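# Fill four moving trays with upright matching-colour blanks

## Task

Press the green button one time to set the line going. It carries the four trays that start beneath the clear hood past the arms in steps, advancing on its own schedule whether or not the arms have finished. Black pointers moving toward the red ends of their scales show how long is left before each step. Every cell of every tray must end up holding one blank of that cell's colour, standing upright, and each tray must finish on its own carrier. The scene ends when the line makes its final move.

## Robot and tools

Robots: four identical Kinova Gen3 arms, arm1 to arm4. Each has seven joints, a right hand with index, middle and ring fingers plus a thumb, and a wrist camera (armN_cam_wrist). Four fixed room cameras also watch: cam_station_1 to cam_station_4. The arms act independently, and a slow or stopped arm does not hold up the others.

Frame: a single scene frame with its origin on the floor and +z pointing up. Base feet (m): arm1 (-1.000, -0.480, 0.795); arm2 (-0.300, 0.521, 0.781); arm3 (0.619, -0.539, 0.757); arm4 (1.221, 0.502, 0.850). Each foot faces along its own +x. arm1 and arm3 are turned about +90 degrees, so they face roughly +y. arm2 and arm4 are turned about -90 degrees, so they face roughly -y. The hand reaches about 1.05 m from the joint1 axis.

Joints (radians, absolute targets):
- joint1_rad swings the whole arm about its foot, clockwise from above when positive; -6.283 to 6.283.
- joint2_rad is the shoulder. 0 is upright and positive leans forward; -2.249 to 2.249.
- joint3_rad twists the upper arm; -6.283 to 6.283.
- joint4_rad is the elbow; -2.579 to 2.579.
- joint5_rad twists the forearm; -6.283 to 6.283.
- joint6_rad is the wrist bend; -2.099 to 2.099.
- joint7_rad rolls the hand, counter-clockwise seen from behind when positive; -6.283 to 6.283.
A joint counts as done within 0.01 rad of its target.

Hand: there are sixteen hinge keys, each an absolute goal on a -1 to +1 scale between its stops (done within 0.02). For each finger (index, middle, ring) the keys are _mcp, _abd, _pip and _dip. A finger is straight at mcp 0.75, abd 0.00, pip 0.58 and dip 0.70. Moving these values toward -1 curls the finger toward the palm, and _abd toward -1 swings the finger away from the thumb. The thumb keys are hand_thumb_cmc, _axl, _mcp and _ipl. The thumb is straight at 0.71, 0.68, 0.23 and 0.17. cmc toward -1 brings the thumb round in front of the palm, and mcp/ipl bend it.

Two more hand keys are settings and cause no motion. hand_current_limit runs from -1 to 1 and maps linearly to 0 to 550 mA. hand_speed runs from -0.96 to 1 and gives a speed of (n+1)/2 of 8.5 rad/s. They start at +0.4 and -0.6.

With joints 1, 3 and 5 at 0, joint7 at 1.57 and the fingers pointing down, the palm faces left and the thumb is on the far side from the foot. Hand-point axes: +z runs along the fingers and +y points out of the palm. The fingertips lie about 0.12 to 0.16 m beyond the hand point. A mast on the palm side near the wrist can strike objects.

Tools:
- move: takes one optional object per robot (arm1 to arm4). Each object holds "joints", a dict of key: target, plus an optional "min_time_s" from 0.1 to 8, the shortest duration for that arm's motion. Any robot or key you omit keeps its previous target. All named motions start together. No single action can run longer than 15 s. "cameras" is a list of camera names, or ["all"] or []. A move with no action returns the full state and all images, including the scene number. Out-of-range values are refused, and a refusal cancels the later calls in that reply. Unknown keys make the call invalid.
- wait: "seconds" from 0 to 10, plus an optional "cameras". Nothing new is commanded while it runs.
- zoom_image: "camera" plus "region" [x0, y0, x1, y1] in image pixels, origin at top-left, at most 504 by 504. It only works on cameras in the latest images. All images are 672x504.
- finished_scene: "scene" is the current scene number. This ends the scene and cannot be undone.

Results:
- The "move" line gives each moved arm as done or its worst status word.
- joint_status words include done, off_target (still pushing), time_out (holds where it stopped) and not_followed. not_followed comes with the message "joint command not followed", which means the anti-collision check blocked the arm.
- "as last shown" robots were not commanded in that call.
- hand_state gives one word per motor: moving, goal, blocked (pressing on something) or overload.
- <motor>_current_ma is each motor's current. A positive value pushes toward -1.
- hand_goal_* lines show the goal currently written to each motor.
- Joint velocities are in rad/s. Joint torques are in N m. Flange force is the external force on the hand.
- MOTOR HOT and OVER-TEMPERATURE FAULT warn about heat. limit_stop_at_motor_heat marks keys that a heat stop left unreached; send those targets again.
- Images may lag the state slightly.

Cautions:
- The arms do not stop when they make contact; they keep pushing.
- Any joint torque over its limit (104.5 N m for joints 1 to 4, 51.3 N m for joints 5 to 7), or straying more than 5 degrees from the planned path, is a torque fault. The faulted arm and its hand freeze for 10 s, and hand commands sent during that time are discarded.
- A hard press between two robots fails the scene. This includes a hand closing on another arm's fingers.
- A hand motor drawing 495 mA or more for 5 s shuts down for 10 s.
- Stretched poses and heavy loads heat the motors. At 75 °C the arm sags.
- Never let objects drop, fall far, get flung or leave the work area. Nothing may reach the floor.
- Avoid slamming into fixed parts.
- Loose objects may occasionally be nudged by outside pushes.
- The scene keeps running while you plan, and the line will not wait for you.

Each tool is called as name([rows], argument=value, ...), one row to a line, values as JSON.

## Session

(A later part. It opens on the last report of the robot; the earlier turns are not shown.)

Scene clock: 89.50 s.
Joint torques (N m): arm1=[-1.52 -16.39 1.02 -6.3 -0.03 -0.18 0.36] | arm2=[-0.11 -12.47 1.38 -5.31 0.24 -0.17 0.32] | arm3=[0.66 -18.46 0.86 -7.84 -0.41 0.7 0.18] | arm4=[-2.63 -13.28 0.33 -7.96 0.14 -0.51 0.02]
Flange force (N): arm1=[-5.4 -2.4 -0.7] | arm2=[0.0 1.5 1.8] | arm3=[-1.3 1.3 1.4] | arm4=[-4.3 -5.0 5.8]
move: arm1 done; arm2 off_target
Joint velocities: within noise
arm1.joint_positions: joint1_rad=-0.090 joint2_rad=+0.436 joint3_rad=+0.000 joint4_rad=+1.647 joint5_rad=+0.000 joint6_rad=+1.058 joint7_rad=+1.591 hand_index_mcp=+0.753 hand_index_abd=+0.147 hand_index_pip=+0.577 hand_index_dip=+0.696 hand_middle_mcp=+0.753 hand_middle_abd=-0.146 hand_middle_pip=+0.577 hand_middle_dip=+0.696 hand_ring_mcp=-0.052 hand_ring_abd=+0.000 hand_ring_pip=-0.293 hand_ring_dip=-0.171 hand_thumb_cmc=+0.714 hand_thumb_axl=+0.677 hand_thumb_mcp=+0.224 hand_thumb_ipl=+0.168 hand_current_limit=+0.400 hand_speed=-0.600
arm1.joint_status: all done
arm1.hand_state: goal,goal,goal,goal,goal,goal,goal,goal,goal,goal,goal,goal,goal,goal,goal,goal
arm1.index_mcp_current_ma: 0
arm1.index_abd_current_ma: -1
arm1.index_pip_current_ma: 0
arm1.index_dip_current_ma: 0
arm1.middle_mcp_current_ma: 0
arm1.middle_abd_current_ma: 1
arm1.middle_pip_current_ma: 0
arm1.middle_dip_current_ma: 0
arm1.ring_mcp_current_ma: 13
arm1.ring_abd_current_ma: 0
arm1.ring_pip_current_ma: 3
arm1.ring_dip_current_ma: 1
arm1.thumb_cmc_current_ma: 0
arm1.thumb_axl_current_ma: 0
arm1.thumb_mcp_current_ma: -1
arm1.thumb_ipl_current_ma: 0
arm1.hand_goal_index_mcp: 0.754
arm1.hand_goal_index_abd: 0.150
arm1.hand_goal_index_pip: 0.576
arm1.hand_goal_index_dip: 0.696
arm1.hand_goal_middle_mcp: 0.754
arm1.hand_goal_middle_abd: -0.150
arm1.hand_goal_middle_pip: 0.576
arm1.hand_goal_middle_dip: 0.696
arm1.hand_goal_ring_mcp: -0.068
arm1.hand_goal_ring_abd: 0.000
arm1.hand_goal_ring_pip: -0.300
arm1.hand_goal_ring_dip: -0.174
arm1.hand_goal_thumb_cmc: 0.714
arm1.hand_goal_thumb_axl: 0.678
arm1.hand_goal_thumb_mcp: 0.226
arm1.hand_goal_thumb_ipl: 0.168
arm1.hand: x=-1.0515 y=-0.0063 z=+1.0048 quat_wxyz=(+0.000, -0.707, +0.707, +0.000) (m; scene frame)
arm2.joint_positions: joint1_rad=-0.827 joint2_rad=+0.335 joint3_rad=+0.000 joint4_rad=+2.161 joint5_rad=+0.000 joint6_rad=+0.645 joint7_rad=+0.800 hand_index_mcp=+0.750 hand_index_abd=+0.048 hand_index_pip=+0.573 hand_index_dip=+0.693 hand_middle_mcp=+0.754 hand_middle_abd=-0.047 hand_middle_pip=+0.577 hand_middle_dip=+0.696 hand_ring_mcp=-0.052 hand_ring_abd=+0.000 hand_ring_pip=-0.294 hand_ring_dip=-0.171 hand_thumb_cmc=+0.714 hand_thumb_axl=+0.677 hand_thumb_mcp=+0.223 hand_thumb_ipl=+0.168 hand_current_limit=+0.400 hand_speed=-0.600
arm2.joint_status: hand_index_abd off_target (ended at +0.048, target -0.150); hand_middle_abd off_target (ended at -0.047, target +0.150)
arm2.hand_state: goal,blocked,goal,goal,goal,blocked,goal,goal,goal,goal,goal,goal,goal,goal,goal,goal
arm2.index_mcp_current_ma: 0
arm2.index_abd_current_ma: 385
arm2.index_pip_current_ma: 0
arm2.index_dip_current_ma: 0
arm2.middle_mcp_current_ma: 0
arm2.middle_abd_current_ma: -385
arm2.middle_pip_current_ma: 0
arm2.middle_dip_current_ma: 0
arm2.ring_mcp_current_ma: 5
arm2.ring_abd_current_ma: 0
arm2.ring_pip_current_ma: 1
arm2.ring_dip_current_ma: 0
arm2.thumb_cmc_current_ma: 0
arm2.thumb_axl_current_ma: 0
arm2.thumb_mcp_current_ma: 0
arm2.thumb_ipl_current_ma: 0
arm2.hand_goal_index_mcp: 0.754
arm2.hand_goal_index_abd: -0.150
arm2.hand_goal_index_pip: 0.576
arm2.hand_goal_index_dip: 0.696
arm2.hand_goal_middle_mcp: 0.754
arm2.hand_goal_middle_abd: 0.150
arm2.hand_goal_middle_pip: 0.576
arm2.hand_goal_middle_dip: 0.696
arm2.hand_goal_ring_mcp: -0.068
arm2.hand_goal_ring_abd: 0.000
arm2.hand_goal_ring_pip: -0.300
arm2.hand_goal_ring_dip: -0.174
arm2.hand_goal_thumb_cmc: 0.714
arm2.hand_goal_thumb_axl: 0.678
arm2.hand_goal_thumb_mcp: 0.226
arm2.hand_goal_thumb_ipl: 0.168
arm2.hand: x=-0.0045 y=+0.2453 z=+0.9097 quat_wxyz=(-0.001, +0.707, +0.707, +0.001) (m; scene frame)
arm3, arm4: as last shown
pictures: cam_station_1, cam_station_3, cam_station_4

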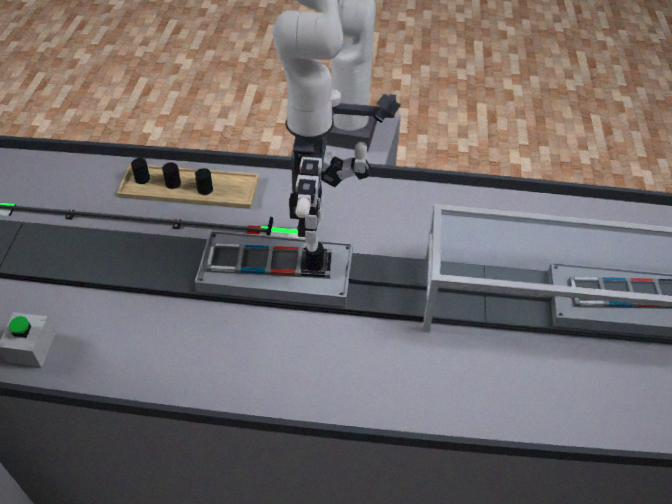

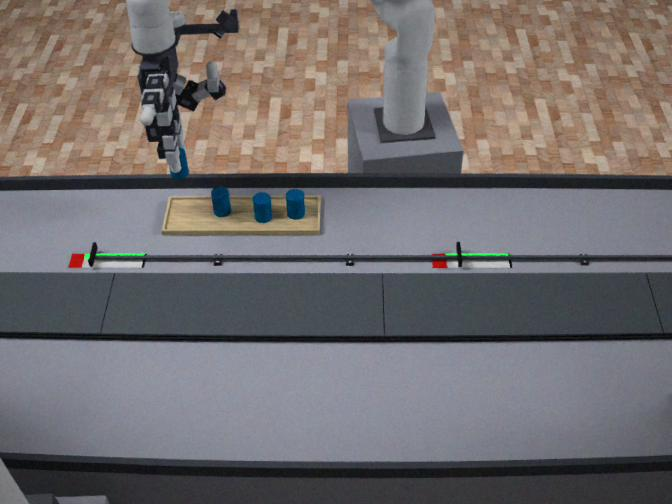

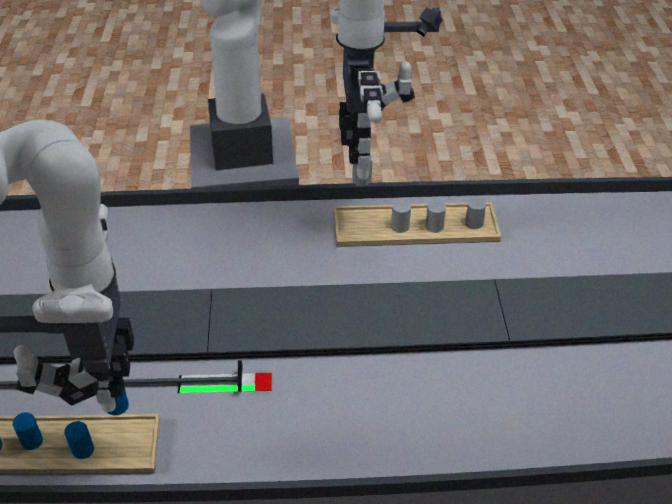

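move(arm1={"joints":{"joint1_rad":0.78299,"joint2_rad":0.2813,"joint4_rad":1.83097,"joint6_rad":1.02932,"joint7_rad":2.46418},"min_time_s":1.6}, arm2={"joints":{"joint2_rad":0.13628,"joint4_rad":1.97093,"joint6_rad":1.03438},"min_time_s":1.3}, arm3={"joints":{"joint1_rad":-0.07947,"joint2_rad":0.5531,"joint4_rad":1.31079,"joint6_rad":1.2777,"joint7_rad":1.36682},"min_time_s":2.5}, arm4={"joints":{"joint1_rad":-0.03135,"joint2_rad":0.56378,"joint4_rad":1.62234,"joint6_rad":0.95547,"joint7_rad":1.40785},"min_time_s":2.0}, cameras=[])

move(arm1={"joints":{"joint2_rad":0.33783,"joint4_rad":1.90123,"joint6_rad":0.90253},"min_time_s":0.8}, arm2={"joints":{"joint1_rad":-0.24062,"joint2_rad":0.5336,"joint4_rad":1.41526,"joint6_rad":1.19273,"joint7_rad":1.38678},"min_time_s":1.6}, cameras=["arm1_cam_wrist", "cam_station_2", "cam_station_3", "cam_station_4"])

zoom_image(camera="arm1_cam_wrist", region=[180, 0, 480, 220])

Scene clock: 98.43 s.
Joint torques (N m): arm1=[-1.53 -13.25 0.98 -6.05 0 -0.14 0.36] | arm2=[-0.28 -11.37 1.15 -7.65 0.09 0 0.32] | arm3=[0.44 -18.34 0.72 -7.96 -0.48 0.49 0.23] | arm4=[-2.56 -20 0.48 -8.95 0.11 -0.52 0.02]
Flange force (N): arm1=[-1.5 -5.1 -1.2] | arm2=[-0.3 2.6 2.6] | arm3=[0.7 1.7 1.4] | arm4=[0.7 -5.6 4.7]
move: arm1 done; arm2 done; arm3 done; arm4 done
Joint velocities: within noise
arm1.joint_positions: joint1_rad=+0.783 joint2_rad=+0.281 joint3_rad=+0.000 joint4_rad=+1.831 joint5_rad=+0.000 joint6_rad=+1.029 joint7_rad=+2.464 hand_index_mcp=+0.753 hand_index_abd=+0.147 hand_index_pip=+0.577 hand_index_dip=+0.696 hand_middle_mcp=+0.753 hand_middle_abd=-0.146 hand_middle_pip=+0.577 hand_middle_dip=+0.696 hand_ring_mcp=-0.052 hand_ring_abd=+0.000 hand_ring_pip=-0.293 hand_ring_dip=-0.171 hand_thumb_cmc=+0.714 hand_thumb_axl=+0.677 hand_thumb_mcp=+0.224 hand_thumb_ipl=+0.168 hand_current_limit=+0.400 hand_speed=-0.600
arm1.joint_status: all done
arm1.hand_state: goal,goal,goal,goal,goal,goal,goal,goal,goal,goal,goal,goal,goal,goal,goal,goal
arm1.index_mcp_current_ma: 0
arm1.index_abd_current_ma: -1
arm1.index_pip_current_ma: 0
arm1.index_dip_current_ma: 0
arm1.middle_mcp_current_ma: 0
arm1.middle_abd_current_ma: 1
arm1.middle_pip_current_ma: 0
arm1.middle_dip_current_ma: 0
arm1.ring_mcp_current_ma: 13
arm1.ring_abd_current_ma: 0
arm1.ring_pip_current_ma: 3
arm1.ring_dip_current_ma: 1
arm1.thumb_cmc_current_ma: 0
arm1.thumb_axl_current_ma: 0
arm1.thumb_mcp_current_ma: -1
arm1.thumb_ipl_current_ma: 0
arm1.hand_goal_index_mcp: 0.754
arm1.hand_goal_index_abd: 0.150
arm1.hand_goal_index_pip: 0.576
arm1.hand_goal_index_dip: 0.696
arm1.hand_goal_middle_mcp: 0.754
arm1.hand_goal_middle_abd: -0.150
arm1.hand_goal_middle_pip: 0.576
arm1.hand_goal_middle_dip: 0.696
arm1.hand_goal_ring_mcp: -0.068
arm1.hand_goal_ring_abd: 0.000
arm1.hand_goal_ring_pip: -0.300
arm1.hand_goal_ring_dip: -0.174
arm1.hand_goal_thumb_cmc: 0.714
arm1.hand_goal_thumb_axl: 0.678
arm1.hand_goal_thumb_mcp: 0.226
arm1.hand_goal_thumb_ipl: 0.168
arm1.hand: x=-0.7690 y=-0.2347 z=+1.0200 quat_wxyz=(+0.000, -0.707, +0.707, +0.000) (m; scene frame)
arm2.joint_positions: joint1_rad=-0.827 joint2_rad=+0.136 joint3_rad=+0.000 joint4_rad=+1.971 joint5_rad=+0.000 joint6_rad=+1.034 joint7_rad=+0.800 hand_index_mcp=+0.750 hand_index_abd=+0.048 hand_index_pip=+0.573 hand_index_dip=+0.693 hand_middle_mcp=+0.754 hand_middle_abd=-0.045 hand_middle_pip=+0.577 hand_middle_dip=+0.696 hand_ring_mcp=-0.052 hand_ring_abd=+0.000 hand_ring_pip=-0.294 hand_ring_dip=-0.171 hand_thumb_cmc=+0.714 hand_thumb_axl=+0.677 hand_thumb_mcp=+0.223 hand_thumb_ipl=+0.168 hand_current_limit=+0.400 hand_speed=-0.600
arm2.joint_status: all done
arm2.hand_state: goal,blocked,goal,goal,goal,blocked,goal,goal,goal,goal,goal,goal,goal,goal,goal,goal
arm2.index_mcp_current_ma: 0
arm2.index_abd_current_ma: 385
arm2.index_pip_current_ma: 0
arm2.index_dip_current_ma: 0
arm2.middle_mcp_current_ma: 0
arm2.middle_abd_current_ma: -385
arm2.middle_pip_current_ma: 0
arm2.middle_dip_current_ma: 0
arm2.ring_mcp_current_ma: 5
arm2.ring_abd_current_ma: 0
arm2.ring_pip_current_ma: 1
arm2.ring_dip_current_ma: 0
arm2.thumb_cmc_current_ma: 0
arm2.thumb_axl_current_ma: 0
arm2.thumb_mcp_current_ma: 0
arm2.thumb_ipl_current_ma: 0
arm2.hand_goal_index_mcp: 0.754
arm2.hand_goal_index_abd: -0.150
arm2.hand_goal_index_pip: 0.576
arm2.hand_goal_index_dip: 0.696
arm2.hand_goal_middle_mcp: 0.754
arm2.hand_goal_middle_abd: 0.150
arm2.hand_goal_middle_pip: 0.576
arm2.hand_goal_middle_dip: 0.696
arm2.hand_goal_ring_mcp: -0.068
arm2.hand_goal_ring_abd: 0.000
arm2.hand_goal_ring_pip: -0.300
arm2.hand_goal_ring_dip: -0.174
arm2.hand_goal_thumb_cmc: 0.714
arm2.hand_goal_thumb_axl: 0.678
arm2.hand_goal_thumb_mcp: 0.226
arm2.hand_goal_thumb_ipl: 0.168
arm2.hand: x=-0.0045 y=+0.2450 z=+1.0197 quat_wxyz=(-0.001, +0.707, +0.707, +0.001) (m; scene frame)
arm3.joint_positions: joint1_rad=-0.079 joint2_rad=+0.553 joint3_rad=+0.000 joint4_rad=+1.311 joint5_rad=+0.000 joint6_rad=+1.278 joint7_rad=+1.367 hand_index_mcp=+0.753 hand_index_abd=+0.047 hand_index_pip=+0.577 hand_index_dip=+0.696 hand_middle_mcp=+0.753 hand_middle_abd=-0.055 hand_middle_pip=+0.577 hand_middle_dip=+0.696 hand_ring_mcp=-0.051 hand_ring_abd=+0.000 hand_ring_pip=-0.294 hand_ring_dip=-0.171 hand_thumb_cmc=+0.714 hand_thumb_axl=+0.677 hand_thumb_mcp=+0.223 hand_thumb_ipl=+0.168 hand_current_limit=+0.400 hand_speed=-0.600
arm3.joint_status: all done
arm3.hand_state: goal,blocked,goal,goal,goal,blocked,goal,goal,goal,goal,goal,goal,goal,goal,goal,goal
arm3.index_mcp_current_ma: -4
arm3.index_abd_current_ma: 385
arm3.index_pip_current_ma: 3
arm3.index_dip_current_ma: 0
arm3.middle_mcp_current_ma: -4
arm3.middle_abd_current_ma: -385
arm3.middle_pip_current_ma: 3
arm3.middle_dip_current_ma: 0
arm3.ring_mcp_current_ma: 88
arm3.ring_abd_current_ma: 0
arm3.ring_pip_current_ma: 29
arm3.ring_dip_current_ma: 13
arm3.thumb_cmc_current_ma: 1
arm3.thumb_axl_current_ma: -4
arm3.thumb_mcp_current_ma: -15
arm3.thumb_ipl_current_ma: -2
arm3.hand_goal_index_mcp: 0.754
arm3.hand_goal_index_abd: -0.050
arm3.hand_goal_index_pip: 0.576
arm3.hand_goal_index_dip: 0.696
arm3.hand_goal_middle_mcp: 0.754
arm3.hand_goal_middle_abd: 0.050
arm3.hand_goal_middle_pip: 0.576
arm3.hand_goal_middle_dip: 0.696
arm3.hand_goal_ring_mcp: -0.068
arm3.hand_goal_ring_abd: 0.000
arm3.hand_goal_ring_pip: -0.300
arm3.hand_goal_ring_dip: -0.174
arm3.hand_goal_thumb_cmc: 0.714
arm3.hand_goal_thumb_axl: 0.678
arm3.hand_goal_thumb_mcp: 0.226
arm3.hand_goal_thumb_ipl: 0.168
arm3.hand: x=+0.4561 y=+0.0000 z=+1.0090 quat_wxyz=(-0.005, -0.707, +0.707, +0.004) (m; scene frame)
arm4.joint_positions: joint1_rad=-0.031 joint2_rad=+0.564 joint3_rad=+0.000 joint4_rad=+1.622 joint5_rad=+0.000 joint6_rad=+0.955 joint7_rad=+1.408 hand_index_mcp=+0.753 hand_index_abd=+0.059 hand_index_pip=+0.577 hand_index_dip=+0.696 hand_middle_mcp=+0.753 hand_middle_abd=-0.049 hand_middle_pip=+0.577 hand_middle_dip=+0.696 hand_ring_mcp=-0.052 hand_ring_abd=+0.000 hand_ring_pip=-0.293 hand_ring_dip=-0.171 hand_thumb_cmc=+0.714 hand_thumb_axl=+0.677 hand_thumb_mcp=+0.224 hand_thumb_ipl=+0.168 hand_current_limit=+0.400 hand_speed=-0.600
arm4.joint_status: all done
arm4.hand_state: goal,blocked,goal,goal,goal,blocked,goal,goal,goal,goal,goal,goal,goal,goal,goal,goal
arm4.index_mcp_current_ma: -4
arm4.index_abd_current_ma: 385
arm4.index_pip_current_ma: 3
arm4.index_dip_current_ma: 0
arm4.middle_mcp_current_ma: -4
arm4.middle_abd_current_ma: -385
arm4.middle_pip_current_ma: 3
arm4.middle_dip_current_ma: 0
arm4.ring_mcp_current_ma: 80
arm4.ring_abd_current_ma: 0
arm4.ring_pip_current_ma: 34
arm4.ring_dip_current_ma: 12
arm4.thumb_cmc_current_ma: 1
arm4.thumb_axl_current_ma: -4
arm4.thumb_mcp_current_ma: -15
arm4.thumb_ipl_current_ma: -2
arm4.hand_goal_index_mcp: 0.754
arm4.hand_goal_index_abd: -0.050
arm4.hand_goal_index_pip: 0.576
arm4.hand_goal_index_dip: 0.696
arm4.hand_goal_middle_mcp: 0.754
arm4.hand_goal_middle_abd: 0.050
arm4.hand_goal_middle_pip: 0.576
arm4.hand_goal_middle_dip: 0.696
arm4.hand_goal_ring_mcp: -0.068
arm4.hand_goal_ring_abd: 0.000
arm4.hand_goal_ring_pip: -0.300
arm4.hand_goal_ring_dip: -0.174
arm4.hand_goal_thumb_cmc: 0.714
arm4.hand_goal_thumb_axl: 0.678
arm4.hand_goal_thumb_mcp: 0.226
arm4.hand_goal_thumb_ipl: 0.168
arm4.hand: x=+1.3613 y=+0.0009 z=+1.0069 quat_wxyz=(-0.003, +0.707, +0.707, -0.004) (m; scene frame)
pictures: none
No camera images: "cameras" was empty.

Scene clock: 100.33 s.
Joint torques (N m): arm1=[-1.49 -13.69 0.95 -5.47 0.01 -0.12 0.37] | arm2=[-0.33 -19.23 1.22 -8.1 0.01 0.04 0.31] | arm3=[0.44 -18.41 0.79 -7.95 -0.48 0.49 0.19] | arm4=[-2.59 -20.02 0.4 -8.93 0.12 -0.53 0]
Flange force (N): arm1=[-1.2 -5.2 -0.6] | arm2=[-1.9 0.5 1.8] | arm3=[0.4 1.7 1.4] | arm4=[0.5 -5.7 4.7]
move: arm1 done; arm2 done
Joint velocities: within noise
arm1.joint_positions: joint1_rad=+0.783 joint2_rad=+0.338 joint3_rad=+0.000 joint4_rad=+1.901 joint5_rad=+0.000 joint6_rad=+0.903 joint7_rad=+2.464 hand_index_mcp=+0.753 hand_index_abd=+0.147 hand_index_pip=+0.577 hand_index_dip=+0.696 hand_middle_mcp=+0.753 hand_middle_abd=-0.146 hand_middle_pip=+0.577 hand_middle_dip=+0.696 hand_ring_mcp=-0.052 hand_ring_abd=+0.000 hand_ring_pip=-0.293 hand_ring_dip=-0.171 hand_thumb_cmc=+0.714 hand_thumb_axl=+0.677 hand_thumb_mcp=+0.224 hand_thumb_ipl=+0.168 hand_current_limit=+0.400 hand_speed=-0.600
arm1.joint_status: all done
arm1.hand_state: goal,goal,goal,goal,goal,goal,goal,goal,goal,goal,goal,goal,goal,goal,goal,goal
arm1.index_mcp_current_ma: 0
arm1.index_abd_current_ma: -1
arm1.index_pip_current_ma: 0
arm1.index_dip_current_ma: 0
arm1.middle_mcp_current_ma: 0
arm1.middle_abd_current_ma: 1
arm1.middle_pip_current_ma: 0
arm1.middle_dip_current_ma: 0
arm1.ring_mcp_current_ma: 13
arm1.ring_abd_current_ma: 0
arm1.ring_pip_current_ma: 3
arm1.ring_dip_current_ma: 1
arm1.thumb_cmc_current_ma: 0
arm1.thumb_axl_current_ma: 0
arm1.thumb_mcp_current_ma: -1
arm1.thumb_ipl_current_ma: 0
arm1.hand_goal_index_mcp: 0.754
arm1.hand_goal_index_abd: 0.150
arm1.hand_goal_index_pip: 0.576
arm1.hand_goal_index_dip: 0.696
arm1.hand_goal_middle_mcp: 0.754
arm1.hand_goal_middle_abd: -0.150
arm1.hand_goal_middle_pip: 0.576
arm1.hand_goal_middle_dip: 0.696
arm1.hand_goal_ring_mcp: -0.068
arm1.hand_goal_ring_abd: 0.000
arm1.hand_goal_ring_pip: -0.300
arm1.hand_goal_ring_dip: -0.174
arm1.hand_goal_thumb_cmc: 0.714
arm1.hand_goal_thumb_axl: 0.678
arm1.hand_goal_thumb_mcp: 0.226
arm1.hand_goal_thumb_ipl: 0.168
arm1.hand: x=-0.7690 y=-0.2348 z=+0.9800 quat_wxyz=(+0.000, -0.707, +0.707, +0.000) (m; scene frame)
arm2.joint_positions: joint1_rad=-0.241 joint2_rad=+0.534 joint3_rad=+0.000 joint4_rad=+1.415 joint5_rad=+0.000 joint6_rad=+1.193 joint7_rad=+1.387 hand_index_mcp=+0.750 hand_index_abd=+0.048 hand_index_pip=+0.573 hand_index_dip=+0.693 hand_middle_mcp=+0.754 hand_middle_abd=-0.045 hand_middle_pip=+0.577 hand_middle_dip=+0.696 hand_ring_mcp=-0.052 hand_ring_abd=+0.000 hand_ring_pip=-0.294 hand_ring_dip=-0.171 hand_thumb_cmc=+0.714 hand_thumb_axl=+0.677 hand_thumb_mcp=+0.223 hand_thumb_ipl=+0.168 hand_current_limit=+0.400 hand_speed=-0.600
arm2.joint_status: all done
arm2.hand_state: goal,blocked,goal,goal,goal,blocked,goal,goal,goal,goal,goal,goal,goal,goal,goal,goal
arm2.index_mcp_current_ma: 0
arm2.index_abd_current_ma: 385
arm2.index_pip_current_ma: 0
arm2.index_dip_current_ma: 0
arm2.middle_mcp_current_ma: 0
arm2.middle_abd_current_ma: -385
arm2.middle_pip_current_ma: 0
arm2.middle_dip_current_ma: 0
arm2.ring_mcp_current_ma: 5
arm2.ring_abd_current_ma: 0
arm2.ring_pip_current_ma: 1
arm2.ring_dip_current_ma: 0
arm2.thumb_cmc_current_ma: 0
arm2.thumb_axl_current_ma: 0
arm2.thumb_mcp_current_ma: 0
arm2.thumb_ipl_current_ma: 0
arm2.hand_goal_index_mcp: 0.754
arm2.hand_goal_index_abd: -0.150
arm2.hand_goal_index_pip: 0.576
arm2.hand_goal_index_dip: 0.696
arm2.hand_goal_middle_mcp: 0.754
arm2.hand_goal_middle_abd: 0.150
arm2.hand_goal_middle_pip: 0.576
arm2.hand_goal_middle_dip: 0.696
arm2.hand_goal_ring_mcp: -0.068
arm2.hand_goal_ring_abd: 0.000
arm2.hand_goal_ring_pip: -0.300
arm2.hand_goal_ring_dip: -0.174
arm2.hand_goal_thumb_cmc: 0.714
arm2.hand_goal_thumb_axl: 0.678
arm2.hand_goal_thumb_mcp: 0.226
arm2.hand_goal_thumb_ipl: 0.168
arm2.hand: x=-0.1466 y=-0.0049 z=+1.0090 quat_wxyz=(-0.001, +0.707, +0.707, +0.001) (m; scene frame)
arm3, arm4: as last shown
pictures: arm1_cam_wrist, cam_station_2, cam_station_3, cam_station_4
camera_calibration:
arm1_cam_wrist: T_world_to_cam=[[-0.667707, 0.744374, 0.00864497, -0.318642], [0.538552, 0.475, 0.695943, -0.198607], [0.513936, 0.469341, -0.718045, 1.33887], [0, 0, 0, 1]] pos_world=[-0.793892, -0.296859, 1.10234]

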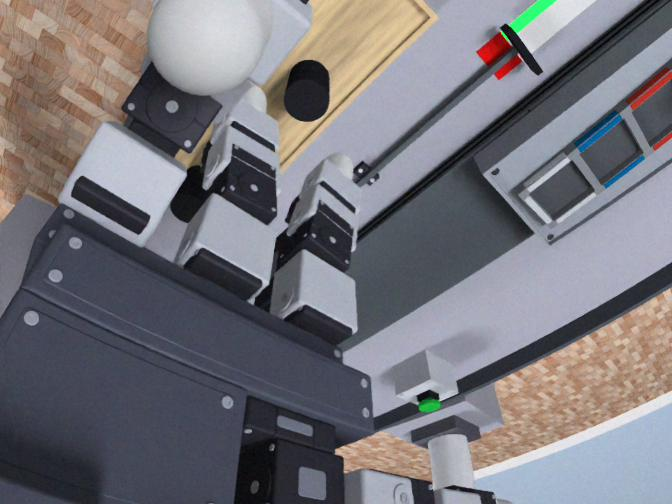

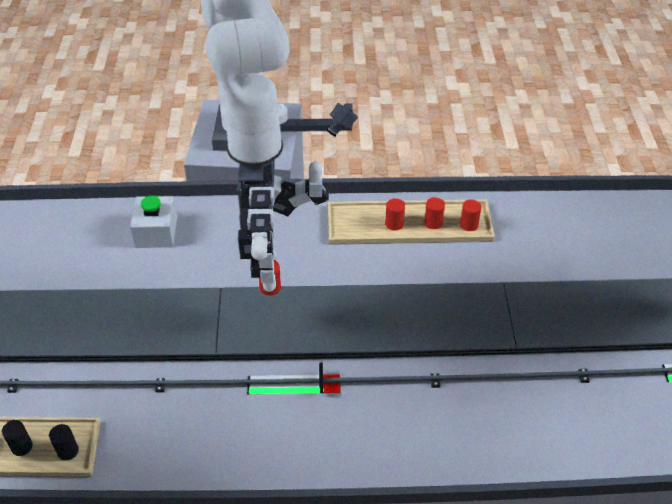

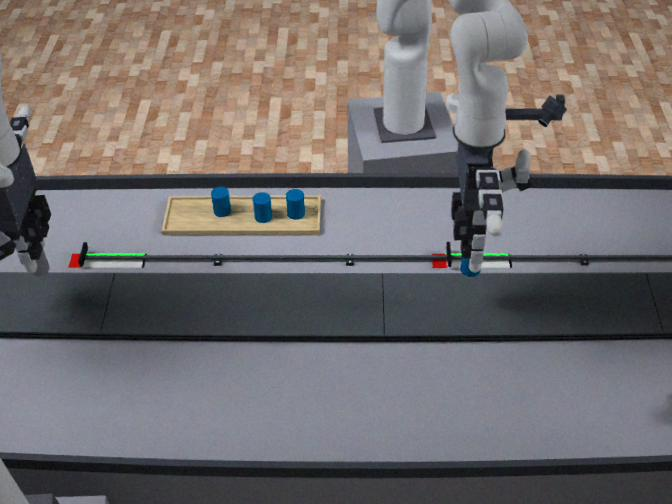

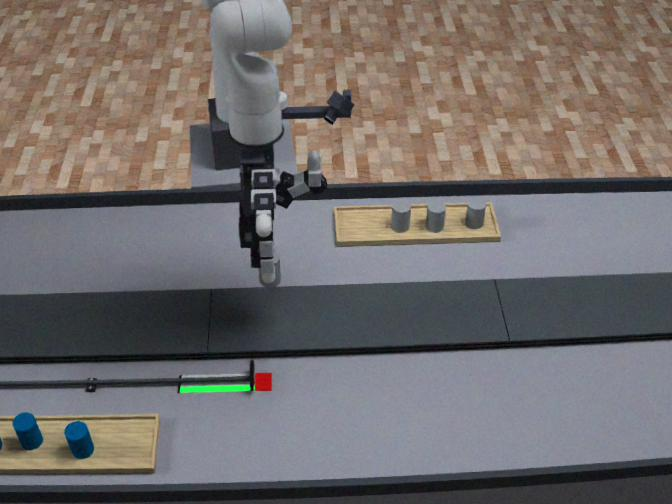

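Scaled by 1.680 from the camera's 672x504 image, which has a finer 960x720 frame.

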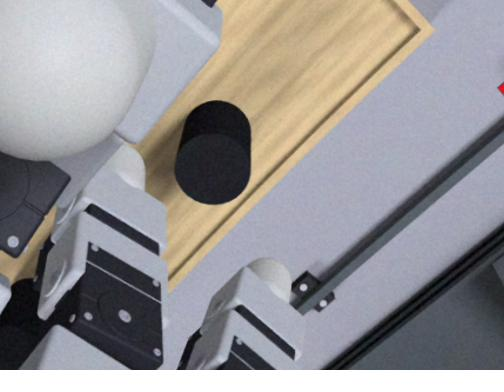

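move(arm1={"joints":{"joint2_rad":0.47384,"joint4_rad":2.00186,"joint6_rad":0.66589},"min_time_s":1.3}, cameras=[])

move(arm1={"joints":{"hand_index_abd":-0.1,"hand_middle_abd":0.1}}, cameras=[])

move(arm1={"joints":{"joint2_rad":0.2813,"joint4_rad":1.83097,"joint6_rad":1.02932},"min_time_s":1.3}, cameras=[])

move(arm1={"joints":{"joint1_rad":-0.0902,"joint2_rad":0.44307,"joint4_rad":1.61773,"joint6_rad":1.08079,"joint7_rad":1.5910},"min_time_s":2}, cameras=["cam_station_1", "cam_station_2"])

Scene clock: 103.87 s.
Joint torques (N m): arm1=[-1.55 -14.76 1.08 -4.15 0.03 -0.11 0.37] | arm2=[-0.31 -19.26 1.23 -8.19 0.08 0.04 0.28] | arm3=[0.46 -18.41 0.76 -8.02 -0.48 0.5 0.23] | arm4=[-2.62 -20.01 0.45 -8.94 0.09 -0.47 0.02]
Flange force (N): arm1=[-0.3 -5.7 0.6] | arm2=[-1.6 0.4 1.9] | arm3=[0.8 1.8 1.6] | arm4=[0.7 -5.7 4.9]
move: arm1 done
Joint velocities: within noise
arm1.joint_positions: joint1_rad=+0.783 joint2_rad=+0.474 joint3_rad=+0.000 joint4_rad=+2.002 joint5_rad=+0.000 joint6_rad=+0.666 joint7_rad=+2.464 hand_index_mcp=+0.753 hand_index_abd=+0.147 hand_index_pip=+0.577 hand_index_dip=+0.696 hand_middle_mcp=+0.753 hand_middle_abd=-0.146 hand_middle_pip=+0.577 hand_middle_dip=+0.696 hand_ring_mcp=-0.052 hand_ring_abd=+0.000 hand_ring_pip=-0.293 hand_ring_dip=-0.171 hand_thumb_cmc=+0.714 hand_thumb_axl=+0.677 hand_thumb_mcp=+0.224 hand_thumb_ipl=+0.168 hand_current_limit=+0.400 hand_speed=-0.600
arm1.joint_status: all done
arm1.hand_state: goal,goal,goal,goal,goal,goal,goal,goal,goal,goal,goal,goal,goal,goal,goal,goal
arm1.index_mcp_current_ma: 0
arm1.index_abd_current_ma: -1
arm1.index_pip_current_ma: 0
arm1.index_dip_current_ma: 0
arm1.middle_mcp_current_ma: 0
arm1.middle_abd_current_ma: 1
arm1.middle_pip_current_ma: 0
arm1.middle_dip_current_ma: 0
arm1.ring_mcp_current_ma: 13
arm1.ring_abd_current_ma: 0
arm1.ring_pip_current_ma: 3
arm1.ring_dip_current_ma: 1
arm1.thumb_cmc_current_ma: 0
arm1.thumb_axl_current_ma: 0
arm1.thumb_mcp_current_ma: -1
arm1.thumb_ipl_current_ma: 0
arm1.hand_goal_index_mcp: 0.754
arm1.hand_goal_index_abd: 0.150
arm1.hand_goal_index_pip: 0.576
arm1.hand_goal_index_dip: 0.696
arm1.hand_goal_middle_mcp: 0.754
arm1.hand_goal_middle_abd: -0.150
arm1.hand_goal_middle_pip: 0.576
arm1.hand_goal_middle_dip: 0.696
arm1.hand_goal_ring_mcp: -0.068
arm1.hand_goal_ring_abd: 0.000
arm1.hand_goal_ring_pip: -0.300
arm1.hand_goal_ring_dip: -0.174
arm1.hand_goal_thumb_cmc: 0.714
arm1.hand_goal_thumb_axl: 0.678
arm1.hand_goal_thumb_mcp: 0.226
arm1.hand_goal_thumb_ipl: 0.168
arm1.hand: x=-0.7689 y=-0.2348 z=+0.9050 quat_wxyz=(+0.000, -0.707, +0.707, +0.000) (m; scene frame)
arm2, arm3, arm4: as last shown
pictures: none
No camera images: "cameras" was empty.

Scene clock: 104.40 s.
Joint torques (N m): arm1=[-1.6 -15.16 1 -4.31 0 -0.14 0.37] | arm2=[-0.31 -19.29 1.29 -8.21 0.08 0.03 0.3] | arm3=[0.48 -18.3 0.8 -7.99 -0.48 0.51 0.19] | arm4=[-2.59 -19.96 0.42 -8.9 0.1 -0.51 0]
Flange force (N): arm1=[-0.3 -5.9 1.5] | arm2=[-1.6 0.5 2.0] | arm3=[1.0 1.7 1.5] | arm4=[0.6 -5.7 4.6]
move: arm1 off_target
Joint velocities: within noise
arm1.joint_positions: joint1_rad=+0.783 joint2_rad=+0.474 joint3_rad=+0.000 joint4_rad=+2.002 joint5_rad=+0.000 joint6_rad=+0.666 joint7_rad=+2.464 hand_index_mcp=+0.753 hand_index_abd=+0.060 hand_index_pip=+0.577 hand_index_dip=+0.696 hand_middle_mcp=+0.753 hand_middle_abd=-0.042 hand_middle_pip=+0.577 hand_middle_dip=+0.696 hand_ring_mcp=-0.052 hand_ring_abd=+0.000 hand_ring_pip=-0.293 hand_ring_dip=-0.171 hand_thumb_cmc=+0.714 hand_thumb_axl=+0.677 hand_thumb_mcp=+0.224 hand_thumb_ipl=+0.168 hand_current_limit=+0.400 hand_speed=-0.600
arm1.joint_status: hand_index_abd off_target (ended at +0.060, target -0.100); hand_middle_abd off_target (ended at -0.042, target +0.100)
arm1.hand_state: goal,blocked,goal,goal,goal,blocked,goal,goal,goal,goal,goal,goal,goal,goal,goal,goal
arm1.index_mcp_current_ma: 0
arm1.index_abd_current_ma: 385
arm1.index_pip_current_ma: 0
arm1.index_dip_current_ma: 0
arm1.middle_mcp_current_ma: 0
arm1.middle_abd_current_ma: -328
arm1.middle_pip_current_ma: 0
arm1.middle_dip_current_ma: 0
arm1.ring_mcp_current_ma: 13
arm1.ring_abd_current_ma: 0
arm1.ring_pip_current_ma: 3
arm1.ring_dip_current_ma: 1
arm1.thumb_cmc_current_ma: 0
arm1.thumb_axl_current_ma: 0
arm1.thumb_mcp_current_ma: -1
arm1.thumb_ipl_current_ma: 0
arm1.hand_goal_index_mcp: 0.754
arm1.hand_goal_index_abd: -0.100
arm1.hand_goal_index_pip: 0.576
arm1.hand_goal_index_dip: 0.696
arm1.hand_goal_middle_mcp: 0.754
arm1.hand_goal_middle_abd: 0.100
arm1.hand_goal_middle_pip: 0.576
arm1.hand_goal_middle_dip: 0.696
arm1.hand_goal_ring_mcp: -0.068
arm1.hand_goal_ring_abd: 0.000
arm1.hand_goal_ring_pip: -0.300
arm1.hand_goal_ring_dip: -0.174
arm1.hand_goal_thumb_cmc: 0.714
arm1.hand_goal_thumb_axl: 0.678
arm1.hand_goal_thumb_mcp: 0.226
arm1.hand_goal_thumb_ipl: 0.168
arm1.hand: x=-0.7689 y=-0.2348 z=+0.9050 quat_wxyz=(+0.000, -0.707, +0.707, +0.000) (m; scene frame)
arm2, arm3, arm4: as last shown
pictures: none
No camera images: "cameras" was empty.

Scene clock: 106.03 s.
Joint torques (N m): arm1=[-1.56 -13.73 1.05 -6.48 -0.05 -0.13 0.39] | arm2=[-0.19 -19.34 1.25 -8.16 0.11 0.08 0.29] | arm3=[0.48 -18.39 0.8 -8.01 -0.45 0.52 0.24] | arm4=[-2.64 -19.97 0.45 -9 0.1 -0.5 0]
Flange force (N): arm1=[-1.4 -4.8 0.2] | arm2=[-1.8 0.7 2.1] | arm3=[0.8 1.8 1.6] | arm4=[0.9 -5.8 4.8]
move: arm1 done
Joint velocities: within noise
arm1.joint_positions: joint1_rad=+0.783 joint2_rad=+0.281 joint3_rad=+0.000 joint4_rad=+1.831 joint5_rad=+0.000 joint6_rad=+1.029 joint7_rad=+2.464 hand_index_mcp=+0.753 hand_index_abd=+0.060 hand_index_pip=+0.577 hand_index_dip=+0.696 hand_middle_mcp=+0.753 hand_middle_abd=-0.042 hand_middle_pip=+0.577 hand_middle_dip=+0.696 hand_ring_mcp=-0.052 hand_ring_abd=+0.000 hand_ring_pip=-0.293 hand_ring_dip=-0.171 hand_thumb_cmc=+0.714 hand_thumb_axl=+0.677 hand_thumb_mcp=+0.223 hand_thumb_ipl=+0.168 hand_current_limit=+0.400 hand_speed=-0.600
arm1.joint_status: all done
arm1.hand_state: goal,blocked,goal,goal,goal,blocked,goal,goal,goal,goal,goal,goal,goal,goal,goal,goal
arm1.index_mcp_current_ma: 0
arm1.index_abd_current_ma: 385
arm1.index_pip_current_ma: 0
arm1.index_dip_current_ma: 0
arm1.middle_mcp_current_ma: 0
arm1.middle_abd_current_ma: -328
arm1.middle_pip_current_ma: 0
arm1.middle_dip_current_ma: 0
arm1.ring_mcp_current_ma: 13
arm1.ring_abd_current_ma: 0
arm1.ring_pip_current_ma: 3
arm1.ring_dip_current_ma: 1
arm1.thumb_cmc_current_ma: 0
arm1.thumb_axl_current_ma: 0
arm1.thumb_mcp_current_ma: -1
arm1.thumb_ipl_current_ma: 0
arm1.hand_goal_index_mcp: 0.754
arm1.hand_goal_index_abd: -0.100
arm1.hand_goal_index_pip: 0.576
arm1.hand_goal_index_dip: 0.696
arm1.hand_goal_middle_mcp: 0.754
arm1.hand_goal_middle_abd: 0.100
arm1.hand_goal_middle_pip: 0.576
arm1.hand_goal_middle_dip: 0.696
arm1.hand_goal_ring_mcp: -0.068
arm1.hand_goal_ring_abd: 0.000
arm1.hand_goal_ring_pip: -0.300
arm1.hand_goal_ring_dip: -0.174
arm1.hand_goal_thumb_cmc: 0.714
arm1.hand_goal_thumb_axl: 0.678
arm1.hand_goal_thumb_mcp: 0.226
arm1.hand_goal_thumb_ipl: 0.168
arm1.hand: x=-0.7690 y=-0.2348 z=+1.0200 quat_wxyz=(+0.000, -0.707, +0.707, +0.000) (m; scene frame)
arm2, arm3, arm4: as last shown
pictures: none
No camera images: "cameras" was empty.

Scene clock: 108.33 s.
Joint torques (N m): arm1=[-1.51 -17.25 1.04 -6.84 -0.07 -0.19 0.36] | arm2=[-0.29 -19.26 1.27 -8.14 0.1 0.06 0.27] | arm3=[0.46 -18.43 0.74 -7.94 -0.43 0.52 0.23] | arm4=[-2.55 -20.05 0.43 -8.9 0.12 -0.48 -0.02]
Flange force (N): arm1=[-5.3 -2.4 0.7] | arm2=[-1.8 0.5 1.9] | arm3=[0.5 1.8 1.5] | arm4=[0.5 -5.6 4.8]
move: arm1 done
Joint velocities: within noise
arm1.joint_positions: joint1_rad=-0.090 joint2_rad=+0.443 joint3_rad=+0.000 joint4_rad=+1.618 joint5_rad=+0.000 joint6_rad=+1.081 joint7_rad=+1.591 hand_index_mcp=+0.753 hand_index_abd=+0.060 hand_index_pip=+0.577 hand_index_dip=+0.696 hand_middle_mcp=+0.753 hand_middle_abd=-0.042 hand_middle_pip=+0.577 hand_middle_dip=+0.696 hand_ring_mcp=-0.052 hand_ring_abd=+0.000 hand_ring_pip=-0.293 hand_ring_dip=-0.171 hand_thumb_cmc=+0.714 hand_thumb_axl=+0.677 hand_thumb_mcp=+0.223 hand_thumb_ipl=+0.168 hand_current_limit=+0.400 hand_speed=-0.600
arm1.joint_status: all done
arm1.hand_state: goal,blocked,goal,goal,goal,blocked,goal,goal,goal,goal,goal,goal,goal,goal,goal,goal
arm1.index_mcp_current_ma: 0
arm1.index_abd_current_ma: 385
arm1.index_pip_current_ma: 0
arm1.index_dip_current_ma: 0
arm1.middle_mcp_current_ma: 0
arm1.middle_abd_current_ma: -328
arm1.middle_pip_current_ma: 0
arm1.middle_dip_current_ma: 0
arm1.ring_mcp_current_ma: 13
arm1.ring_abd_current_ma: 0
arm1.ring_pip_current_ma: 3
arm1.ring_dip_current_ma: 1
arm1.thumb_cmc_current_ma: 0
arm1.thumb_axl_current_ma: 0
arm1.thumb_mcp_current_ma: -1
arm1.thumb_ipl_current_ma: 0
arm1.hand_goal_index_mcp: 0.754
arm1.hand_goal_index_abd: -0.100
arm1.hand_goal_index_pip: 0.576
arm1.hand_goal_index_dip: 0.696
arm1.hand_goal_middle_mcp: 0.754
arm1.hand_goal_middle_abd: 0.100
arm1.hand_goal_middle_pip: 0.576
arm1.hand_goal_middle_dip: 0.696
arm1.hand_goal_ring_mcp: -0.068
arm1.hand_goal_ring_abd: 0.000
arm1.hand_goal_ring_pip: -0.300
arm1.hand_goal_ring_dip: -0.174
arm1.hand_goal_thumb_cmc: 0.714
arm1.hand_goal_thumb_axl: 0.678
arm1.hand_goal_thumb_mcp: 0.226
arm1.hand_goal_thumb_ipl: 0.168
arm1.hand: x=-1.0514 y=-0.0003 z=+1.0098 quat_wxyz=(+0.000, -0.707, +0.707, +0.000) (m; scene frame)
arm2, arm3, arm4: as last shown
pictures: cam_station_1, cam_station_2

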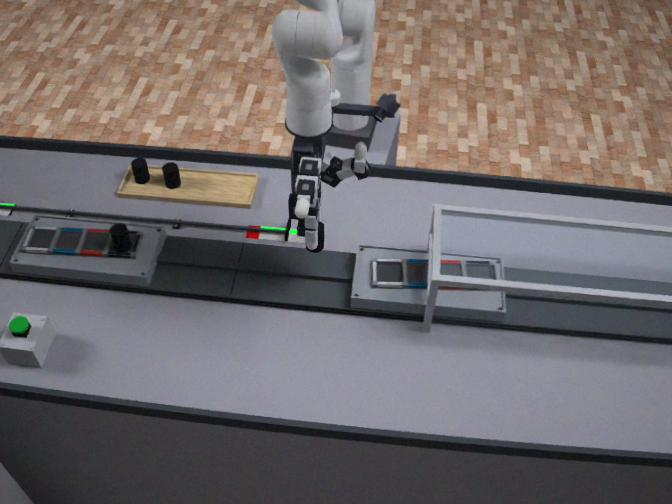

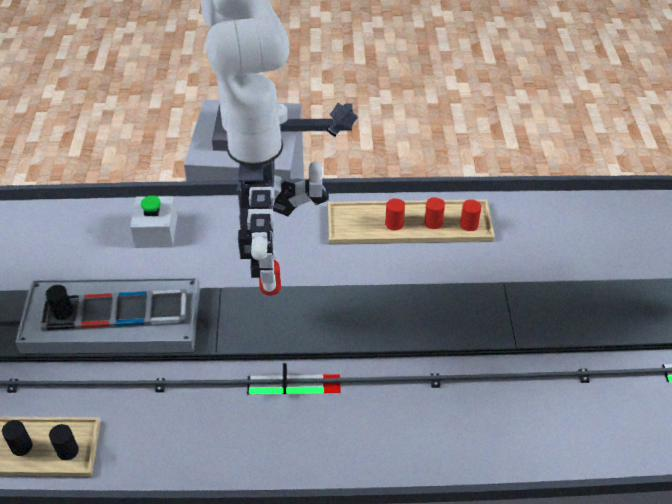

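wait(seconds=0.1, cameras=["cam_station_1", "cam_station_2"])

zoom_image(camera="cam_station_1", region=[190, 185, 350, 305])

zoom_image(camera="cam_station_2", region=[200, 240, 400, 390])

Scene clock: 113.73 s.
Joint torques (N m): arm1=[-1.51 -17.22 1.06 -6.83 -0.08 -0.25 0.41] | arm2=[-0.29 -19.25 1.27 -8.19 0.08 0.07 0.26] | arm3=[0.47 -18.4 0.76 -7.98 -0.39 0.54 0.22] | arm4=[-2.59 -19.99 0.36 -8.92 0.08 -0.5 0.03]
Flange force (N): arm1=[-5.3 -2.2 0.5] | arm2=[-1.5 0.4 2.0] | arm3=[0.7 1.7 1.6] | arm4=[0.6 -5.6 4.7]
Joint velocities: within noise
arm1.joint_positions: joint1_rad=-0.090 joint2_rad=+0.443 joint3_rad=+0.000 joint4_rad=+1.618 joint5_rad=+0.000 joint6_rad=+1.081 joint7_rad=+1.591 hand_index_mcp=+0.753 hand_index_abd=+0.060 hand_index_pip=+0.577 hand_index_dip=+0.696 hand_middle_mcp=+0.753 hand_middle_abd=-0.042 hand_middle_pip=+0.577 hand_middle_dip=+0.696 hand_ring_mcp=-0.052 hand_ring_abd=+0.000 hand_ring_pip=-0.293 hand_ring_dip=-0.171 hand_thumb_cmc=+0.714 hand_thumb_axl=+0.677 hand_thumb_mcp=+0.223 hand_thumb_ipl=+0.168 hand_current_limit=+0.400 hand_speed=-0.600
arm1.joint_status: all done
arm1.hand_state: goal,blocked,goal,goal,goal,blocked,goal,goal,goal,goal,goal,goal,goal,goal,goal,goal
arm1.index_mcp_current_ma: 0
arm1.index_abd_current_ma: 385
arm1.index_pip_current_ma: 0
arm1.index_dip_current_ma: 0
arm1.middle_mcp_current_ma: 0
arm1.middle_abd_current_ma: -328
arm1.middle_pip_current_ma: 0
arm1.middle_dip_current_ma: 0
arm1.ring_mcp_current_ma: 13
arm1.ring_abd_current_ma: 0
arm1.ring_pip_current_ma: 3
arm1.ring_dip_current_ma: 1
arm1.thumb_cmc_current_ma: 0
arm1.thumb_axl_current_ma: 0
arm1.thumb_mcp_current_ma: -1
arm1.thumb_ipl_current_ma: 0
arm1.hand_goal_index_mcp: 0.754
arm1.hand_goal_index_abd: -0.100
arm1.hand_goal_index_pip: 0.576
arm1.hand_goal_index_dip: 0.696
arm1.hand_goal_middle_mcp: 0.754
arm1.hand_goal_middle_abd: 0.100
arm1.hand_goal_middle_pip: 0.576
arm1.hand_goal_middle_dip: 0.696
arm1.hand_goal_ring_mcp: -0.068
arm1.hand_goal_ring_abd: 0.000
arm1.hand_goal_ring_pip: -0.300
arm1.hand_goal_ring_dip: -0.174
arm1.hand_goal_thumb_cmc: 0.714
arm1.hand_goal_thumb_axl: 0.678
arm1.hand_goal_thumb_mcp: 0.226
arm1.hand_goal_thumb_ipl: 0.168
arm1.hand: x=-1.0514 y=-0.0003 z=+1.0098 quat_wxyz=(+0.000, -0.707, +0.707, +0.000) (m; scene frame)
arm2.joint_positions: joint1_rad=-0.241 joint2_rad=+0.534 joint3_rad=+0.000 joint4_rad=+1.415 joint5_rad=+0.000 joint6_rad=+1.193 joint7_rad=+1.387 hand_index_mcp=+0.750 hand_index_abd=+0.048 hand_index_pip=+0.573 hand_index_dip=+0.693 hand_middle_mcp=+0.754 hand_middle_abd=-0.045 hand_middle_pip=+0.577 hand_middle_dip=+0.696 hand_ring_mcp=-0.052 hand_ring_abd=+0.000 hand_ring_pip=-0.294 hand_ring_dip=-0.171 hand_thumb_cmc=+0.714 hand_thumb_axl=+0.677 hand_thumb_mcp=+0.223 hand_thumb_ipl=+0.168 hand_current_limit=+0.400 hand_speed=-0.600
arm2.joint_status: not commanded
arm2.hand_state: goal,blocked,goal,goal,goal,blocked,goal,goal,goal,goal,goal,goal,goal,goal,goal,goal
arm2.index_mcp_current_ma: 0
arm2.index_abd_current_ma: 385
arm2.index_pip_current_ma: 0
arm2.index_dip_current_ma: 0
arm2.middle_mcp_current_ma: 0
arm2.middle_abd_current_ma: -385
arm2.middle_pip_current_ma: 0
arm2.middle_dip_current_ma: 0
arm2.ring_mcp_current_ma: 5
arm2.ring_abd_current_ma: 0
arm2.ring_pip_current_ma: 1
arm2.ring_dip_current_ma: 0
arm2.thumb_cmc_current_ma: 0
arm2.thumb_axl_current_ma: 0
arm2.thumb_mcp_current_ma: 0
arm2.thumb_ipl_current_ma: 0
arm2.hand_goal_index_mcp: 0.754
arm2.hand_goal_index_abd: -0.150
arm2.hand_goal_index_pip: 0.576
arm2.hand_goal_index_dip: 0.696
arm2.hand_goal_middle_mcp: 0.754
arm2.hand_goal_middle_abd: 0.150
arm2.hand_goal_middle_pip: 0.576
arm2.hand_goal_middle_dip: 0.696
arm2.hand_goal_ring_mcp: -0.068
arm2.hand_goal_ring_abd: 0.000
arm2.hand_goal_ring_pip: -0.300
arm2.hand_goal_ring_dip: -0.174
arm2.hand_goal_thumb_cmc: 0.714
arm2.hand_goal_thumb_axl: 0.678
arm2.hand_goal_thumb_mcp: 0.226
arm2.hand_goal_thumb_ipl: 0.168
arm2.hand: x=-0.1466 y=-0.0049 z=+1.0090 quat_wxyz=(-0.001, +0.707, +0.707, +0.001) (m; scene frame)
arm3.joint_positions: joint1_rad=-0.079 joint2_rad=+0.553 joint3_rad=+0.000 joint4_rad=+1.311 joint5_rad=+0.000 joint6_rad=+1.278 joint7_rad=+1.367 hand_index_mcp=+0.753 hand_index_abd=+0.047 hand_index_pip=+0.577 hand_index_dip=+0.696 hand_middle_mcp=+0.753 hand_middle_abd=-0.055 hand_middle_pip=+0.577 hand_middle_dip=+0.696 hand_ring_mcp=-0.051 hand_ring_abd=+0.000 hand_ring_pip=-0.294 hand_ring_dip=-0.171 hand_thumb_cmc=+0.714 hand_thumb_axl=+0.677 hand_thumb_mcp=+0.223 hand_thumb_ipl=+0.168 hand_current_limit=+0.400 hand_speed=-0.600
arm3.joint_status: not commanded
arm3.hand_state: goal,blocked,goal,goal,goal,blocked,goal,goal,goal,goal,goal,goal,goal,goal,goal,goal
arm3.index_mcp_current_ma: -4
arm3.index_abd_current_ma: 385
arm3.index_pip_current_ma: 3
arm3.index_dip_current_ma: 0
arm3.middle_mcp_current_ma: -4
arm3.middle_abd_current_ma: -385
arm3.middle_pip_current_ma: 3
arm3.middle_dip_current_ma: 0
arm3.ring_mcp_current_ma: 88
arm3.ring_abd_current_ma: 0
arm3.ring_pip_current_ma: 29
arm3.ring_dip_current_ma: 13
arm3.thumb_cmc_current_ma: 1
arm3.thumb_axl_current_ma: -4
arm3.thumb_mcp_current_ma: -15
arm3.thumb_ipl_current_ma: -2
arm3.hand_goal_index_mcp: 0.754
arm3.hand_goal_index_abd: -0.050
arm3.hand_goal_index_pip: 0.576
arm3.hand_goal_index_dip: 0.696
arm3.hand_goal_middle_mcp: 0.754
arm3.hand_goal_middle_abd: 0.050
arm3.hand_goal_middle_pip: 0.576
arm3.hand_goal_middle_dip: 0.696
arm3.hand_goal_ring_mcp: -0.068
arm3.hand_goal_ring_abd: 0.000
arm3.hand_goal_ring_pip: -0.300
arm3.hand_goal_ring_dip: -0.174
arm3.hand_goal_thumb_cmc: 0.714
arm3.hand_goal_thumb_axl: 0.678
arm3.hand_goal_thumb_mcp: 0.226
arm3.hand_goal_thumb_ipl: 0.168
arm3.hand: x=+0.4561 y=+0.0000 z=+1.0090 quat_wxyz=(-0.005, -0.707, +0.707, +0.004) (m; scene frame)
arm4.joint_positions: joint1_rad=-0.031 joint2_rad=+0.564 joint3_rad=+0.000 joint4_rad=+1.622 joint5_rad=+0.000 joint6_rad=+0.955 joint7_rad=+1.408 hand_index_mcp=+0.753 hand_index_abd=+0.059 hand_index_pip=+0.577 hand_index_dip=+0.696 hand_middle_mcp=+0.753 hand_middle_abd=-0.049 hand_middle_pip=+0.577 hand_middle_dip=+0.696 hand_ring_mcp=-0.052 hand_ring_abd=+0.000 hand_ring_pip=-0.293 hand_ring_dip=-0.171 hand_thumb_cmc=+0.714 hand_thumb_axl=+0.677 hand_thumb_mcp=+0.224 hand_thumb_ipl=+0.168 hand_current_limit=+0.400 hand_speed=-0.600
arm4.joint_status: not commanded
arm4.hand_state: goal,blocked,goal,goal,goal,blocked,goal,goal,goal,goal,goal,goal,goal,goal,goal,goal
arm4.index_mcp_current_ma: -4
arm4.index_abd_current_ma: 385
arm4.index_pip_current_ma: 3
arm4.index_dip_current_ma: 0
arm4.middle_mcp_current_ma: -4
arm4.middle_abd_current_ma: -385
arm4.middle_pip_current_ma: 3
arm4.middle_dip_current_ma: 0
arm4.ring_mcp_current_ma: 80
arm4.ring_abd_current_ma: 0
arm4.ring_pip_current_ma: 34
arm4.ring_dip_current_ma: 12
arm4.thumb_cmc_current_ma: 1
arm4.thumb_axl_current_ma: -4
arm4.thumb_mcp_current_ma: -15
arm4.thumb_ipl_current_ma: -2
arm4.hand_goal_index_mcp: 0.754
arm4.hand_goal_index_abd: -0.050
arm4.hand_goal_index_pip: 0.576
arm4.hand_goal_index_dip: 0.696
arm4.hand_goal_middle_mcp: 0.754
arm4.hand_goal_middle_abd: 0.050
arm4.hand_goal_middle_pip: 0.576
arm4.hand_goal_middle_dip: 0.696
arm4.hand_goal_ring_mcp: -0.068
arm4.hand_goal_ring_abd: 0.000
arm4.hand_goal_ring_pip: -0.300
arm4.hand_goal_ring_dip: -0.174
arm4.hand_goal_thumb_cmc: 0.714
arm4.hand_goal_thumb_axl: 0.678
arm4.hand_goal_thumb_mcp: 0.226
arm4.hand_goal_thumb_ipl: 0.168
arm4.hand: x=+1.3613 y=+0.0009 z=+1.0069 quat_wxyz=(-0.003, +0.707, +0.707, -0.004) (m; scene frame)
wait: 0.10 s; at rest from the start
pictures: cam_station_1, cam_station_2

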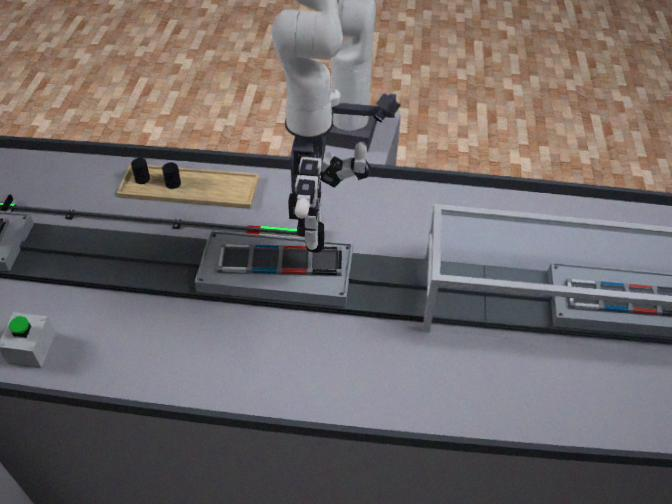

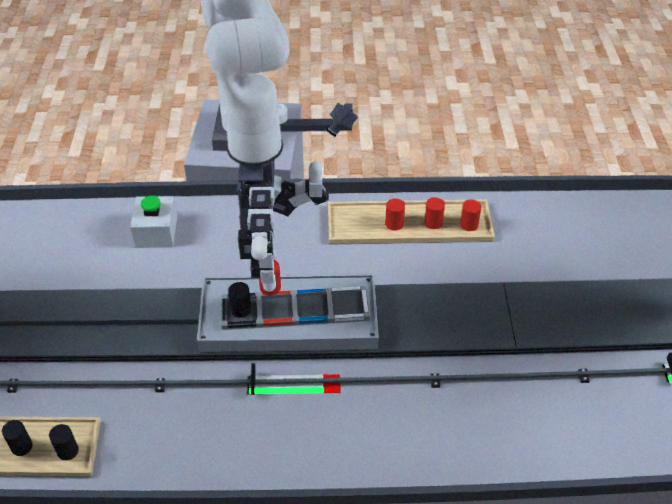

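Scaled by 3.150.

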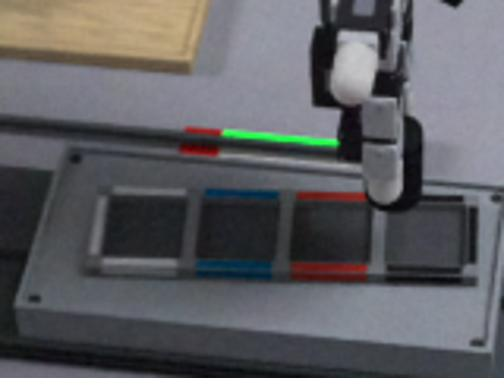

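Scaled by 2.520.

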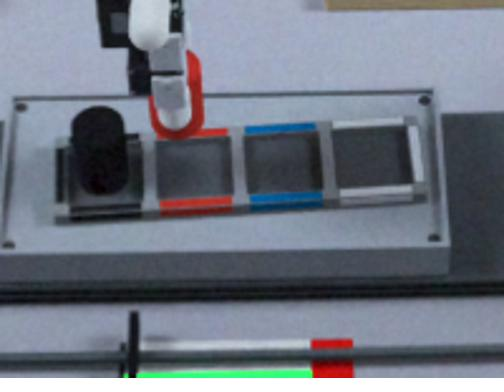

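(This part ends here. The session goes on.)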